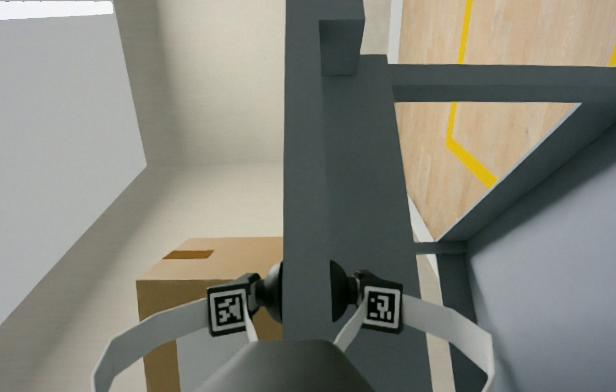

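move(
  blocking=false,
  r2={"joints":{"gripper_m":0.12}},
  cameras=[],
)

wait(
  seconds=2,
  cameras=[],
)

move(
  blocking=false,
  r2={"base":{"translate_m":-0.19},"pace":"slow"},
  cameras=[],
)

wait(
  seconds=3,
  cameras=[],
)

move(
  blocking=false,
  r2={"base":{"strafe_m":-0.21},"pace":"slow"},
  cameras=[],
)

wait(
  seconds=3.5,
  cameras=[],
)

move(
  blocking=false,
  r2={"base":{"rotate_rad":0.42},"pace":"slow"},
  cameras=[],
)

wait(
  seconds=3,
  cameras=["r2_head_camera","r2_wrist_camera"],
)

Scene clock: 767.10 s.
move: r2 moving
r1: as last shown
r1.turned_by_imu: +0.000
r1.lidar_m: 3.75 2.59 1.94 1.85 1.94 2.08 2.03 2.16 2.99 2.86 3.02 3.85
r1.motor_effort: lift_m=+14(14) arm_m=-5(5) wheel_0=+2(2) wheel_1=+2(2) wheel_2=+1(1)
r1.servo_current: wrist_yaw_rad=46(72) wrist_pitch_rad=39(52) wrist_roll_rad=46(52) gripper_m=39(46)
r1.wrist_depth_mm: - - - - - - - / - - - - - - - / - - - - - - - / - - - - - - - / - - - - - - - / 1618 1618 1430 198 1537 1499 1430 / 1138 1060 179 183 162 1025 1042
r2.base_odometry: x=-1.819 y=-5.917 heading=+3.045
r2.turned_by_wheels: +0.000
r2.turned_by_imu: +0.000
r2.base_tilt: forward=-0.6 right=+0.1
r2.lidar_m: 0.36 0.34 1.37 1.38 1.09 0.98 1.04 1.39 1.42 1.46 2.03 0.50
r2.base_status: not commanded
r2.joint_positions: lift_m=+0.687 arm_m=+0.000 wrist_yaw_rad=+0.001 wrist_pitch_rad=+0.007 wrist_roll_rad=+1.569 gripper_m=-0.012
r2.joint_status: gripper_m moving
r2.measured_speeds: all 0
r2.motor_effort: lift_m=+20(20) arm_m=+4(5) wheel_0=-3(4) wheel_1=-5(6) wheel_2=+5(6)
r2.servo_current: wrist_yaw_rad=39(59) wrist_pitch_rad=46(59) wrist_roll_rad=52(59) gripper_m=59(163)
r2.hand_pose: x=+0.4593 y=-0.0873 z=+0.8629 quat_wxyz=(+0.708, +0.706, +0.003, -0.002) (m; r2's base frame)
r2.wrist_depth_mm: - - - 286 - 1661 1160 / - - - 324 338 343 345 / - - - 298 306 1661 508 / - - - 283 286 1808 - / - - 621 208 265 842 - / - 477 189 193 179 - - / - - 488 - - - -
pictures: none
No camera images: "cameras" was empty.

Scene clock: 768.87 s.
earlier move: r2 done
r1.base_odometry: x=-2.731 y=+2.033 heading=+2.834
r1.turned_by_wheels: +0.000
r1.turned_by_imu: +0.000
r1.base_tilt: forward=-1.6 right=+1.2
r1.lidar_m: 3.75 2.61 1.91 1.84 1.94 2.08 2.00 2.13 2.96 2.88 3.01 3.87
r1.base_status: not commanded
r1.joint_positions: lift_m=+0.250 arm_m=+0.000 wrist_yaw_rad=-0.002 wrist_pitch_rad=+0.002 wrist_roll_rad=+0.000 gripper_m=-0.020
r1.joint_status: not commanded
r1.measured_speeds: all 0
r1.motor_effort: lift_m=+13(14) arm_m=-5(5) wheel_0=+2(2) wheel_1=+2(2) wheel_2=+1(1)
r1.servo_current: wrist_yaw_rad=52(72) wrist_pitch_rad=39(52) wrist_roll_rad=59(72) gripper_m=39(52)
r1.hand_pose: x=+0.4592 y=-0.0881 z=+0.4280 quat_wxyz=(+1.000, +0.000, +0.001, -0.001) (m; r1's base frame)
r1.wrist_depth_mm: - - - - - - - / - - - - - - - / - - - - - - - / - - - - - - - / - - - - - - - / 1618 1576 1430 198 1537 1499 1464 / 1138 1078 178 183 161 1025 1060
r2.base_odometry: x=-1.819 y=-5.917 heading=+3.045
r2.turned_by_wheels: +0.000
r2.turned_by_imu: +0.000
r2.base_tilt: forward=-0.7 right=+0.1
r2.lidar_m: 0.36 0.37 1.37 1.40 1.08 1.00 1.05 1.42 1.44 1.46 2.05 0.48
r2.base_status: not commanded
r2.joint_positions: lift_m=+0.687 arm_m=+0.000 wrist_yaw_rad=+0.001 wrist_pitch_rad=+0.007 wrist_roll_rad=+1.569 gripper_m=+0.120
r2.joint_status: all done
r2.measured_speeds: all 0
r2.motor_effort: lift_m=+20(20) arm_m=+4(5) wheel_0=-3(4) wheel_1=-5(6) wheel_2=+4(6)
r2.servo_current: wrist_yaw_rad=46(59) wrist_pitch_rad=46(59) wrist_roll_rad=46(59) gripper_m=46(163)
r2.hand_pose: x=+0.4593 y=-0.0873 z=+0.8629 quat_wxyz=(+0.708, +0.706, +0.003, -0.002) (m; r2's base frame)
r2.wrist_depth_mm: - - - 306 - 1661 1182 / - - - 327 347 353 353 / - - - 309 317 1708 496 / - - - 289 296 1808 - / - - 603 267 271 831 - / - 488 200 200 196 - - / - - 496 - - 778 -
wait: 1.77 of 2 s (r2 has come to rest)
pictures: none
No camera images: "cameras" was empty.

Scene clock: 769.37 s.
move: r2 moving
r1: as last shown
r1.lidar_m: 3.73 2.62 1.90 1.86 1.96 2.10 2.03 2.15 2.98 2.87 3.02 3.88
r1.motor_effort: lift_m=+14(14) arm_m=-4(5) wheel_0=+1(2) wheel_1=+2(2) wheel_2=+1(1)
r1.servo_current: wrist_yaw_rad=52(72) wrist_pitch_rad=46(46) wrist_roll_rad=52(59) gripper_m=46(46)
r1.wrist_depth_mm: - - - - - - - / - - - - - - - / - - - - - - - / - - - - - - - / - - - - - - - / 1576 1576 1499 198 1537 1537 1430 / 1138 1078 178 184 162 1008 1060
r2.base_odometry: x=-1.806 y=-5.918 heading=+3.045
r2.turned_by_wheels: +0.000
r2.turned_by_imu: +0.000
r2.base_tilt: forward=-0.7 right=+0.1
r2.lidar_m: 0.38 0.34 1.35 1.42 1.10 0.97 1.02 1.38 1.43 1.47 2.01 0.48
r2.base_status: translate_m moving
r2.joint_positions: lift_m=+0.687 arm_m=+0.000 wrist_yaw_rad=+0.001 wrist_pitch_rad=+0.007 wrist_roll_rad=+1.569 gripper_m=+0.120
r2.joint_status: not commanded
r2.measured_speeds: translate_m=-0.048 strafe_m=+0.000 rotate_rad=+0.000 lift_m=+0.000 arm_m=+0.000 wrist_yaw_rad=+0.000 wrist_pitch_rad=+0.000 wrist_roll_rad=+0.000
r2.motor_effort: lift_m=+20(20) arm_m=+4(4) wheel_0=-5(9) wheel_1=-6(8) wheel_2=+8(11)
r2.servo_current: wrist_yaw_rad=52(52) wrist_pitch_rad=46(52) wrist_roll_rad=52(59) gripper_m=52(59)
r2.hand_pose: x=+0.4593 y=-0.0873 z=+0.8629 quat_wxyz=(+0.708, +0.706, +0.003, -0.002) (m; r2's base frame)
r2.wrist_depth_mm: - - - 312 - 1661 1160 / - - - 343 357 373 375 / - - - 322 338 1756 512 / - - - 300 307 1618 - / - - 609 230 281 - - / - 508 200 211 200 - - / - - 508 - - 778 -
pictures: none
No camera images: "cameras" was empty.

Scene clock: 772.03 s.
earlier move: r2 done
r1.base_odometry: x=-2.731 y=+2.033 heading=+2.834
r1.turned_by_wheels: +0.000
r1.turned_by_imu: +0.000
r1.base_tilt: forward=-1.6 right=+1.2
r1.lidar_m: 3.71 2.58 1.93 1.84 1.94 2.09 2.02 2.14 2.99 2.87 3.00 3.85
r1.base_status: not commanded
r1.joint_positions: lift_m=+0.250 arm_m=+0.000 wrist_yaw_rad=-0.002 wrist_pitch_rad=+0.002 wrist_roll_rad=+0.000 gripper_m=-0.020
r1.joint_status: not commanded
r1.measured_speeds: all 0
r1.motor_effort: lift_m=+14(14) arm_m=-5(5) wheel_0=+2(2) wheel_1=+2(2) wheel_2=+1(1)
r1.servo_current: wrist_yaw_rad=46(72) wrist_pitch_rad=39(52) wrist_roll_rad=52(65) gripper_m=46(52)
r1.hand_pose: x=+0.4592 y=-0.0881 z=+0.4280 quat_wxyz=(+1.000, +0.000, +0.001, -0.001) (m; r1's base frame)
r1.wrist_depth_mm: - - - - - - - / - - - - - - - / - - - - - - - / - - - - - - - / - - - - - - - / 1618 1618 1464 199 1576 1499 1464 / 1160 1078 178 183 162 1008 1060
r2.base_odometry: x=-1.630 y=-5.935 heading=+3.045
r2.turned_by_wheels: +0.000
r2.turned_by_imu: +0.000
r2.base_tilt: forward=-0.7 right=+0.0
r2.lidar_m: 0.55 0.67 1.45 1.33 0.89 0.83 0.88 1.18 1.35 1.40 1.90 0.71
r2.base_status: done
r2.joint_positions: lift_m=+0.687 arm_m=+0.000 wrist_yaw_rad=+0.001 wrist_pitch_rad=+0.007 wrist_roll_rad=+1.569 gripper_m=+0.120
r2.joint_status: not commanded
r2.measured_speeds: all 0
r2.motor_effort: lift_m=+20(20) arm_m=+4(5) wheel_0=-4(10) wheel_1=-4(8) wheel_2=+5(11)
r2.servo_current: wrist_yaw_rad=52(59) wrist_pitch_rad=52(59) wrist_roll_rad=46(59) gripper_m=52(59)
r2.hand_pose: x=+0.4593 y=-0.0873 z=+0.8629 quat_wxyz=(+0.708, +0.706, +0.003, -0.002) (m; r2's base frame)
r2.wrist_depth_mm: - - - - - 1661 1205 / - - - - - 1661 1182 / - - - 512 - 683 517 / - - - 477 - 778 480 / - - 759 445 462 - 452 / - - 200 375 188 - - / - - 691 - - - -
wait: 2.67 of 3 s (r2 has come to rest)
pictures: none
No camera images: "cameras" was empty.

Scene clock: 772.53 s.
move: r2 moving
r1: as last shown
r1.base_tilt: forward=-1.6 right=+1.3
r1.lidar_m: 3.73 2.59 1.91 1.84 1.96 2.12 2.02 2.18 2.97 2.88 3.00 3.87
r1.motor_effort: lift_m=+14(14) arm_m=-4(5) wheel_0=+2(2) wheel_1=+2(2) wheel_2=+1(1)
r1.servo_current: wrist_yaw_rad=72(72) wrist_pitch_rad=39(46) wrist_roll_rad=52(65) gripper_m=39(46)
r1.wrist_depth_mm: - - - - - - - / - - - - - - - / - - - - - - - / - - - - - - - / - - - - - - - / 1576 1618 1499 198 1499 1499 1464 / 1138 1078 179 183 162 1008 1060
r2.base_odometry: x=-1.628 y=-5.921 heading=+3.045
r2.turned_by_wheels: +0.000
r2.turned_by_imu: +0.000
r2.base_tilt: forward=-0.6 right=+0.1
r2.lidar_m: 0.54 0.61 1.44 1.36 0.88 0.84 0.84 1.17 1.33 1.38 1.92 0.72
r2.base_status: strafe_m moving
r2.joint_positions: lift_m=+0.687 arm_m=+0.000 wrist_yaw_rad=+0.001 wrist_pitch_rad=+0.007 wrist_roll_rad=+1.569 gripper_m=+0.120
r2.joint_status: not commanded
r2.measured_speeds: translate_m=+0.000 strafe_m=-0.056 rotate_rad=-0.001 lift_m=+0.000 arm_m=+0.000 wrist_yaw_rad=+0.000 wrist_pitch_rad=+0.000 wrist_roll_rad=+0.000
r2.motor_effort: lift_m=+20(20) arm_m=+4(5) wheel_0=+4(9) wheel_1=-9(9) wheel_2=-1(4)
r2.servo_current: wrist_yaw_rad=39(59) wrist_pitch_rad=52(52) wrist_roll_rad=59(59) gripper_m=52(59)
r2.hand_pose: x=+0.4593 y=-0.0873 z=+0.8629 quat_wxyz=(+0.708, +0.706, +0.003, -0.002) (m; r2's base frame)
r2.wrist_depth_mm: - - - - - 1708 1229 / - - - - - 1708 1255 / - - - 512 - 1708 517 / - - - 488 - 798 488 / - - 809 459 466 - 455 / - - 200 424 186 - 430 / - - 691 - - - -
pictures: none
No camera images: "cameras" was empty.

Scene clock: 775.27 s.
earlier move: r2 done
r1.base_odometry: x=-2.731 y=+2.033 heading=+2.834
r1.turned_by_wheels: +0.000
r1.turned_by_imu: +0.000
r1.base_tilt: forward=-1.6 right=+1.3
r1.lidar_m: 3.74 2.57 1.93 1.84 1.95 2.09 2.02 2.13 2.95 2.87 3.03 3.87
r1.base_status: not commanded
r1.joint_positions: lift_m=+0.250 arm_m=+0.000 wrist_yaw_rad=-0.002 wrist_pitch_rad=+0.002 wrist_roll_rad=+0.000 gripper_m=-0.020
r1.joint_status: not commanded
r1.measured_speeds: all 0
r1.motor_effort: lift_m=+14(14) arm_m=-4(5) wheel_0=+1(3) wheel_1=+2(2) wheel_2=+1(1)
r1.servo_current: wrist_yaw_rad=65(72) wrist_pitch_rad=46(52) wrist_roll_rad=59(72) gripper_m=39(52)
r1.hand_pose: x=+0.4592 y=-0.0881 z=+0.4280 quat_wxyz=(+1.000, +0.000, +0.001, -0.001) (m; r1's base frame)
r1.wrist_depth_mm: - - - - - - - / - - - - - - - / - - - - - - - / - - - - - - - / - - - - - - - / 1661 1618 1464 198 1499 1499 1464 / 1138 1078 179 184 162 1025 1060
r2.base_odometry: x=-1.609 y=-5.726 heading=+3.045
r2.turned_by_wheels: +0.000
r2.turned_by_imu: +0.001
r2.base_tilt: forward=-0.7 right=+0.1
r2.lidar_m: 0.63 0.60 1.63 1.47 0.98 0.91 0.96 1.24 1.16 1.19 1.65 3.66
r2.base_status: done
r2.joint_positions: lift_m=+0.687 arm_m=+0.000 wrist_yaw_rad=+0.001 wrist_pitch_rad=+0.007 wrist_roll_rad=+1.569 gripper_m=+0.120
r2.joint_status: not commanded
r2.measured_speeds: all 0
r2.motor_effort: lift_m=+20(20) arm_m=+4(5) wheel_0=+3(11) wheel_1=-4(9) wheel_2=+0(4)
r2.servo_current: wrist_yaw_rad=39(59) wrist_pitch_rad=39(59) wrist_roll_rad=46(59) gripper_m=52(59)
r2.hand_pose: x=+0.4593 y=-0.0873 z=+0.8629 quat_wxyz=(+0.708, +0.706, +0.003, -0.002) (m; r2's base frame)
r2.wrist_depth_mm: - - - - - 1661 1160 / - - - - - 1708 1205 / - - - - - 1756 1229 / - - - - - 1661 1255 / - - - - - 1537 539 / - - 198 508 196 - 504 / - - 699 - - - 480
wait: 2.73 of 3.5 s (r2 has come to rest)
pictures: none
No camera images: "cameras" was empty.

Scene clock: 775.77 s.
move: r2 moving
r1: as last shown
r1.lidar_m: 3.74 2.58 1.90 1.86 1.94 2.10 2.01 2.16 2.99 2.87 3.02 3.89
r1.motor_effort: lift_m=+14(14) arm_m=-4(5) wheel_0=+2(2) wheel_1=+2(2) wheel_2=+1(1)
r1.servo_current: wrist_yaw_rad=52(65) wrist_pitch_rad=39(46) wrist_roll_rad=52(65) gripper_m=39(52)
r1.wrist_depth_mm: - - - - - - - / - - - - - - - / - - - - - - - / - - - - - - - / - - - - - - - / 1661 1618 1464 198 1499 1464 1464 / 1118 1098 179 183 162 1025 1042
r2.base_odometry: x=-1.609 y=-5.726 heading=-3.113
r2.turned_by_wheels: +0.125
r2.turned_by_imu: +0.122
r2.base_tilt: forward=-0.7 right=+0.1
r2.lidar_m: 0.61 0.59 1.61 1.31 0.95 0.93 1.01 1.21 1.15 1.24 1.88 3.80
r2.base_status: rotate_rad moving
r2.joint_positions: lift_m=+0.687 arm_m=+0.000 wrist_yaw_rad=+0.001 wrist_pitch_rad=+0.007 wrist_roll_rad=+1.569 gripper_m=+0.120
r2.joint_status: not commanded
r2.measured_speeds: translate_m=-0.001 strafe_m=+0.000 rotate_rad=+0.485 lift_m=+0.000 arm_m=+0.000 wrist_yaw_rad=+0.000 wrist_pitch_rad=+0.000 wrist_roll_rad=+0.000
r2.motor_effort: lift_m=+20(20) arm_m=+4(4) wheel_0=-8(8) wheel_1=-7(9) wheel_2=-10(10)
r2.servo_current: wrist_yaw_rad=46(52) wrist_pitch_rad=46(52) wrist_roll_rad=39(59) gripper_m=39(52)
r2.hand_pose: x=+0.4593 y=-0.0873 z=+0.8629 quat_wxyz=(+0.708, +0.706, +0.003, -0.002) (m; r2's base frame)
r2.wrist_depth_mm: - - - - - 1661 1160 / - - - - - 1708 1255 / - - - - - 1661 1281 / - - - - - 1499 530 / - - - 512 - - 504 / - - 201 480 192 - 477 / - - 707 - - - 462
pictures: none
No camera images: "cameras" was empty.

Scene clock: 776.83 s.
earlier move: r2 done
r1.base_odometry: x=-2.731 y=+2.033 heading=+2.834
r1.turned_by_wheels: +0.000
r1.turned_by_imu: +0.000
r1.base_tilt: forward=-1.6 right=+1.3
r1.lidar_m: 3.75 2.59 1.92 1.85 1.94 2.11 2.01 2.16 3.00 2.85 2.99 3.88
r1.base_status: not commanded
r1.joint_positions: lift_m=+0.250 arm_m=+0.000 wrist_yaw_rad=-0.002 wrist_pitch_rad=+0.002 wrist_roll_rad=+0.000 gripper_m=-0.020
r1.joint_status: not commanded
r1.measured_speeds: all 0
r1.motor_effort: lift_m=+14(14) arm_m=-4(5) wheel_0=+1(2) wheel_1=+2(2) wheel_2=+1(1)
r1.servo_current: wrist_yaw_rad=52(72) wrist_pitch_rad=39(52) wrist_roll_rad=52(65) gripper_m=39(52)
r1.hand_pose: x=+0.4592 y=-0.0881 z=+0.4280 quat_wxyz=(+1.000, +0.000, +0.001, -0.001) (m; r1's base frame)
r1.wrist_depth_mm: - - - - - - - / - - - - - - - / - - - - - - - / - - - - - - - / - - - - - - - / 1618 1618 1430 198 1537 1537 1464 / 1138 1078 179 183 161 1025 1042
r2.base_odometry: x=-1.609 y=-5.726 heading=-2.819
r2.turned_by_wheels: +0.294
r2.turned_by_imu: +0.286
r2.base_tilt: forward=-0.7 right=+0.0
r2.lidar_m: 0.60 1.62 1.64 0.99 0.94 0.95 1.18 1.17 1.17 1.42 2.77 0.62
r2.base_status: done
r2.joint_positions: lift_m=+0.687 arm_m=+0.000 wrist_yaw_rad=+0.001 wrist_pitch_rad=+0.007 wrist_roll_rad=+1.569 gripper_m=+0.120
r2.joint_status: not commanded
r2.measured_speeds: all 0
r2.motor_effort: lift_m=+20(20) arm_m=+4(4) wheel_0=-3(10) wheel_1=-4(9) wheel_2=-5(10)
r2.servo_current: wrist_yaw_rad=52(65) wrist_pitch_rad=52(52) wrist_roll_rad=46(59) gripper_m=46(59)
r2.hand_pose: x=+0.4593 y=-0.0873 z=+0.8629 quat_wxyz=(+0.708, +0.706, +0.003, -0.002) (m; r2's base frame)
r2.wrist_depth_mm: - - - 442 - - 442 / - - - 445 - 831 445 / - - 768 445 - - 452 / - - 707 445 - - 445 / - - 768 445 449 - 449 / - 185 191 387 186 - 445 / - - - - 455 452 459
wait: 1.07 of 3 s (r2 has come to rest)
pictures: r2_head_camera, r2_wrist_camera
Images, in order (width x height): r2_head_camera 420x560, r2_wrist_camera 616x392.

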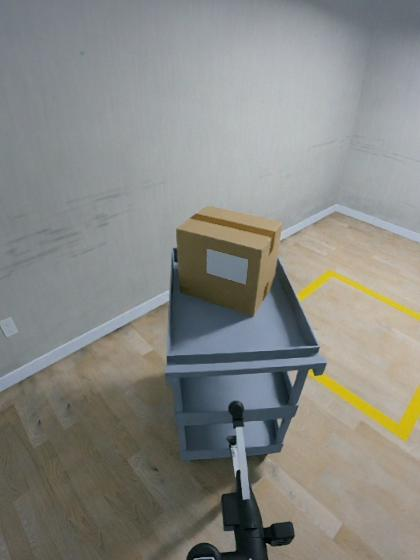

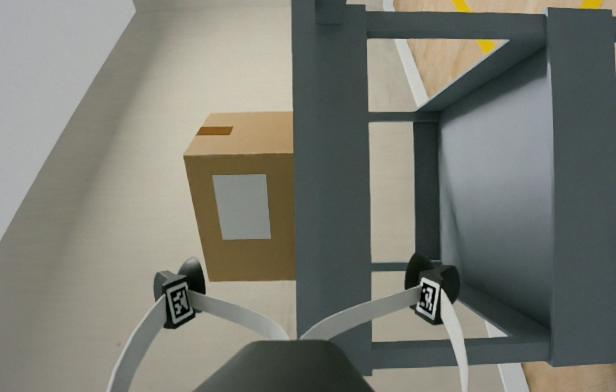

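move(
  blocking=false,
  r2={"base":{"translate_m":0.225,"strafe_m":-0.09},"pace":"slow","contact_limits":{"translate_m":0.1}},
  cameras=[],
)

wait(
  seconds=5,
  cameras=["r2_wrist_camera"],
)

move(
  blocking=false,
  r2={"joints":{"gripper_m":-0.038}},
  cameras=[],
)

wait(
  seconds=3,
  cameras=["r2_head_camera","r2_wrist_camera"],
)

Scene clock: 784.30 s.
move: r2 moving
r1: as last shown
r1.lidar_m: 3.75 2.61 1.92 1.86 1.97 2.11 2.00 2.14 2.97 2.88 3.00 3.85
r1.motor_effort: lift_m=+14(14) arm_m=-4(5) wheel_0=+1(2) wheel_1=+2(3) wheel_2=+1(1)
r1.servo_current: wrist_yaw_rad=52(72) wrist_pitch_rad=39(52) wrist_roll_rad=46(59) gripper_m=39(46)
r1.wrist_depth_mm: - - - - - - - / - - - - - - - / - - - - - - - / - - - - - - - / - - - - - - - / 1618 1618 1464 198 1499 1537 1430 / 1138 1078 178 183 161 1025 1078
r2.base_odometry: x=-1.623 y=-5.725 heading=-2.819
r2.turned_by_wheels: +0.000
r2.turned_by_imu: +0.001
r2.base_tilt: forward=-0.7 right=+0.0
r2.lidar_m: 0.59 1.63 1.64 1.02 0.92 0.95 1.19 1.17 1.19 1.43 2.80 0.61
r2.base_status: translate_m moving; strafe_m moving
r2.joint_positions: lift_m=+0.687 arm_m=+0.000 wrist_yaw_rad=+0.001 wrist_pitch_rad=+0.007 wrist_roll_rad=+1.569 gripper_m=+0.120
r2.joint_status: not commanded
r2.measured_speeds: translate_m=+0.048 strafe_m=-0.019 rotate_rad=+0.001 lift_m=+0.000 arm_m=+0.000 wrist_yaw_rad=+0.000 wrist_pitch_rad=+0.000 wrist_roll_rad=+0.000
r2.motor_effort: lift_m=+20(20) arm_m=+4(5) wheel_0=+5(9) wheel_1=+4(5) wheel_2=-9(11)
r2.servo_current: wrist_yaw_rad=46(52) wrist_pitch_rad=46(52) wrist_roll_rad=46(59) gripper_m=46(52)
r2.contact_limits: translate_m 0.1
r2.hand_pose: x=+0.4593 y=-0.0873 z=+0.8629 quat_wxyz=(+0.708, +0.706, +0.003, -0.002) (m; r2's base frame)
r2.wrist_depth_mm: - - - 433 439 466 436 / - - - 433 - 831 436 / - - 707 436 - - 430 / - - 699 436 1025 - 433 / - - 750 436 436 - 433 / - 186 190 375 186 - 436 / - - - - - 439 442
pictures: none
No camera images: "cameras" was empty.

Scene clock: 787.43 s.
earlier move: r2 done
r1.base_odometry: x=-2.731 y=+2.033 heading=+2.834
r1.turned_by_wheels: +0.000
r1.turned_by_imu: +0.000
r1.base_tilt: forward=-1.6 right=+1.3
r1.lidar_m: 3.74 2.59 1.93 1.83 1.93 2.08 2.02 2.14 2.98 2.87 3.03 3.86
r1.base_status: not commanded
r1.joint_positions: lift_m=+0.250 arm_m=+0.000 wrist_yaw_rad=-0.002 wrist_pitch_rad=+0.002 wrist_roll_rad=+0.000 gripper_m=-0.020
r1.joint_status: not commanded
r1.measured_speeds: all 0
r1.motor_effort: lift_m=+14(14) arm_m=-4(5) wheel_0=+1(2) wheel_1=+2(3) wheel_2=+1(1)
r1.servo_current: wrist_yaw_rad=52(72) wrist_pitch_rad=39(52) wrist_roll_rad=46(72) gripper_m=46(52)
r1.hand_pose: x=+0.4592 y=-0.0881 z=+0.4280 quat_wxyz=(+1.000, +0.000, +0.001, -0.001) (m; r1's base frame)
r1.wrist_depth_mm: - - - - - - - / - - - - - - - / - - - - - - - / - - - - - - - / - - - - - - - / 1661 1708 1464 198 1499 1537 1499 / 1138 1078 179 183 161 1008 1042
r2.base_odometry: x=-1.851 y=-5.712 heading=-2.819
r2.turned_by_wheels: +0.000
r2.turned_by_imu: +0.000
r2.base_tilt: forward=-0.7 right=+0.1
r2.lidar_m: 0.39 0.41 1.50 1.31 1.14 1.14 1.45 1.26 1.29 1.68 3.07 0.43
r2.base_status: done
r2.joint_positions: lift_m=+0.687 arm_m=+0.000 wrist_yaw_rad=+0.001 wrist_pitch_rad=+0.007 wrist_roll_rad=+1.569 gripper_m=+0.120
r2.joint_status: not commanded
r2.measured_speeds: all 0
r2.motor_effort: lift_m=+20(20) arm_m=+4(5) wheel_0=+4(11) wheel_1=+4(7) wheel_2=-8(11)
r2.servo_current: wrist_yaw_rad=46(59) wrist_pitch_rad=46(59) wrist_roll_rad=46(59) gripper_m=52(59)
r2.contact_limits: translate_m 0.1
r2.hand_pose: x=+0.4593 y=-0.0873 z=+0.8629 quat_wxyz=(+0.708, +0.706, +0.003, -0.002) (m; r2's base frame)
r2.wrist_depth_mm: - - - 168 229 236 248 / - - - 168 229 1708 1060 / - - - 168 229 750 - / - 484 484 229 228 831 - / - 462 466 168 228 820 - / - 186 200 168 213 - - / - - 580 - 229 - -
wait: 3.13 of 5 s (r2 has come to rest)
pictures: r2_wrist_camera
Images, in order (width x height): r2_wrist_camera 616x392.

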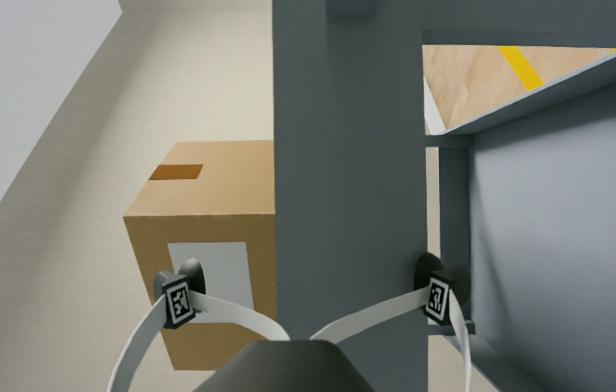

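Scene clock: 787.93 s.
move: r2 moving
r1: as last shown
r1.base_tilt: forward=-1.6 right=+1.2
r1.lidar_m: 3.73 2.58 1.90 1.85 1.96 2.10 2.03 2.16 2.96 2.86 3.02 3.85
r1.motor_effort: lift_m=+14(14) arm_m=-5(5) wheel_0=+1(2) wheel_1=+2(2) wheel_2=+1(1)
r1.servo_current: wrist_yaw_rad=39(65) wrist_pitch_rad=39(46) wrist_roll_rad=39(65) gripper_m=39(52)
r1.wrist_depth_mm: - - - - - - - / - - - - - - - / - - - - - - - / - - - - - - - / - - - - - - - / 1618 1661 1430 198 1499 1464 1464 / 1138 1078 179 183 162 991 1042
r2.base_odometry: x=-1.851 y=-5.712 heading=-2.819
r2.turned_by_wheels: +0.000
r2.turned_by_imu: +0.000
r2.base_tilt: forward=-0.7 right=+0.1
r2.lidar_m: 0.38 0.42 1.53 1.30 1.13 1.14 1.43 1.25 1.30 1.67 3.02 0.42
r2.base_status: not commanded
r2.joint_positions: lift_m=+0.687 arm_m=+0.000 wrist_yaw_rad=+0.001 wrist_pitch_rad=+0.007 wrist_roll_rad=+1.569 gripper_m=+0.106
r2.joint_status: gripper_m moving
r2.measured_speeds: all 0
r2.motor_effort: lift_m=+20(20) arm_m=+4(4) wheel_0=+4(4) wheel_1=+4(4) wheel_2=-8(8)
r2.servo_current: wrist_yaw_rad=46(59) wrist_pitch_rad=52(59) wrist_roll_rad=46(52) gripper_m=111(117)
r2.contact_limits: translate_m 0.1
r2.hand_pose: x=+0.4593 y=-0.0873 z=+0.8629 quat_wxyz=(+0.708, +0.706, +0.003, -0.002) (m; r2's base frame)
r2.wrist_depth_mm: - - - 170 230 237 249 / - - - 169 229 1756 1098 / - - - 169 229 798 - / - 459 480 169 229 831 - / - 469 466 169 229 820 - / - 180 197 169 213 - - / - - 574 - - - -
pictures: none
No camera images: "cameras" was empty.

Scene clock: 789.70 s.
earlier move: r2 done
r1.base_odometry: x=-2.731 y=+2.033 heading=+2.834
r1.turned_by_wheels: +0.000
r1.turned_by_imu: +0.000
r1.base_tilt: forward=-1.6 right=+1.3
r1.lidar_m: 3.73 2.56 1.90 1.85 1.95 2.13 2.02 2.16 2.98 2.88 3.01 3.86
r1.base_status: not commanded
r1.joint_positions: lift_m=+0.250 arm_m=+0.000 wrist_yaw_rad=-0.002 wrist_pitch_rad=+0.002 wrist_roll_rad=+0.000 gripper_m=-0.020
r1.joint_status: not commanded
r1.measured_speeds: all 0
r1.motor_effort: lift_m=+14(14) arm_m=-4(5) wheel_0=+1(2) wheel_1=+2(2) wheel_2=+1(1)
r1.servo_current: wrist_yaw_rad=59(72) wrist_pitch_rad=39(52) wrist_roll_rad=52(65) gripper_m=46(52)
r1.hand_pose: x=+0.4592 y=-0.0881 z=+0.4280 quat_wxyz=(+1.000, +0.000, +0.001, -0.001) (m; r1's base frame)
r1.wrist_depth_mm: - - - - - - - / - - - - - - - / - - - - - - - / - - - - - - - / - - - - - - - / 1618 1618 1464 198 1499 1537 1499 / 1138 1078 179 184 162 1025 1060
r2.base_odometry: x=-1.851 y=-5.712 heading=-2.819
r2.turned_by_wheels: +0.000
r2.turned_by_imu: +0.000
r2.base_tilt: forward=-0.7 right=+0.1
r2.lidar_m: 0.39 0.42 1.53 1.30 1.13 1.16 1.43 1.28 1.30 1.68 3.03 0.43
r2.base_status: not commanded
r2.joint_positions: lift_m=+0.687 arm_m=+0.000 wrist_yaw_rad=+0.001 wrist_pitch_rad=+0.008 wrist_roll_rad=+1.569 gripper_m=-0.036
r2.joint_status: all done
r2.measured_speeds: all 0
r2.motor_effort: lift_m=+19(20) arm_m=+4(5) wheel_0=+2(4) wheel_1=+3(5) wheel_2=-4(8)
r2.servo_current: wrist_yaw_rad=33(59) wrist_pitch_rad=52(85) wrist_roll_rad=46(52) gripper_m=124(351)
r2.contact_limits: translate_m 0.1
r2.hand_pose: x=+0.4593 y=-0.0871 z=+0.8628 quat_wxyz=(+0.708, +0.706, +0.003, -0.002) (m; r2's base frame)
r2.wrist_depth_mm: - - - 178 237 264 1060 / - - - 178 238 1661 - / - - 609 179 239 820 - / - 466 469 179 238 842 - / - 496 500 180 240 854 - / - 160 185 180 177 153 - / - 136 609 - - - -
wait: 1.77 of 3 s (r2 has come to rest)
pictures: r2_head_camera, r2_wrist_camera
Images, in order (width x height): r2_head_camera 420x560, r2_wrist_camera 616x392.

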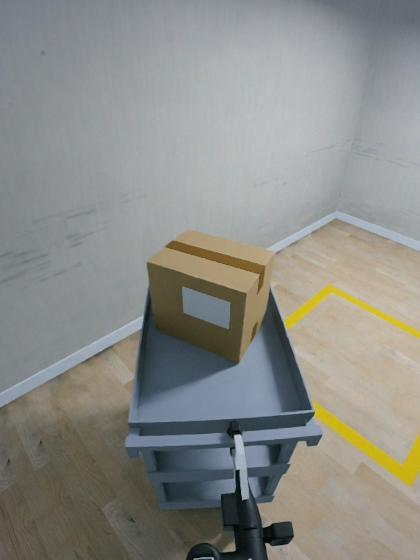

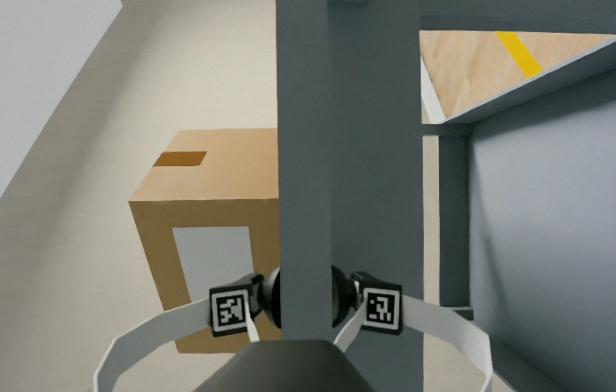

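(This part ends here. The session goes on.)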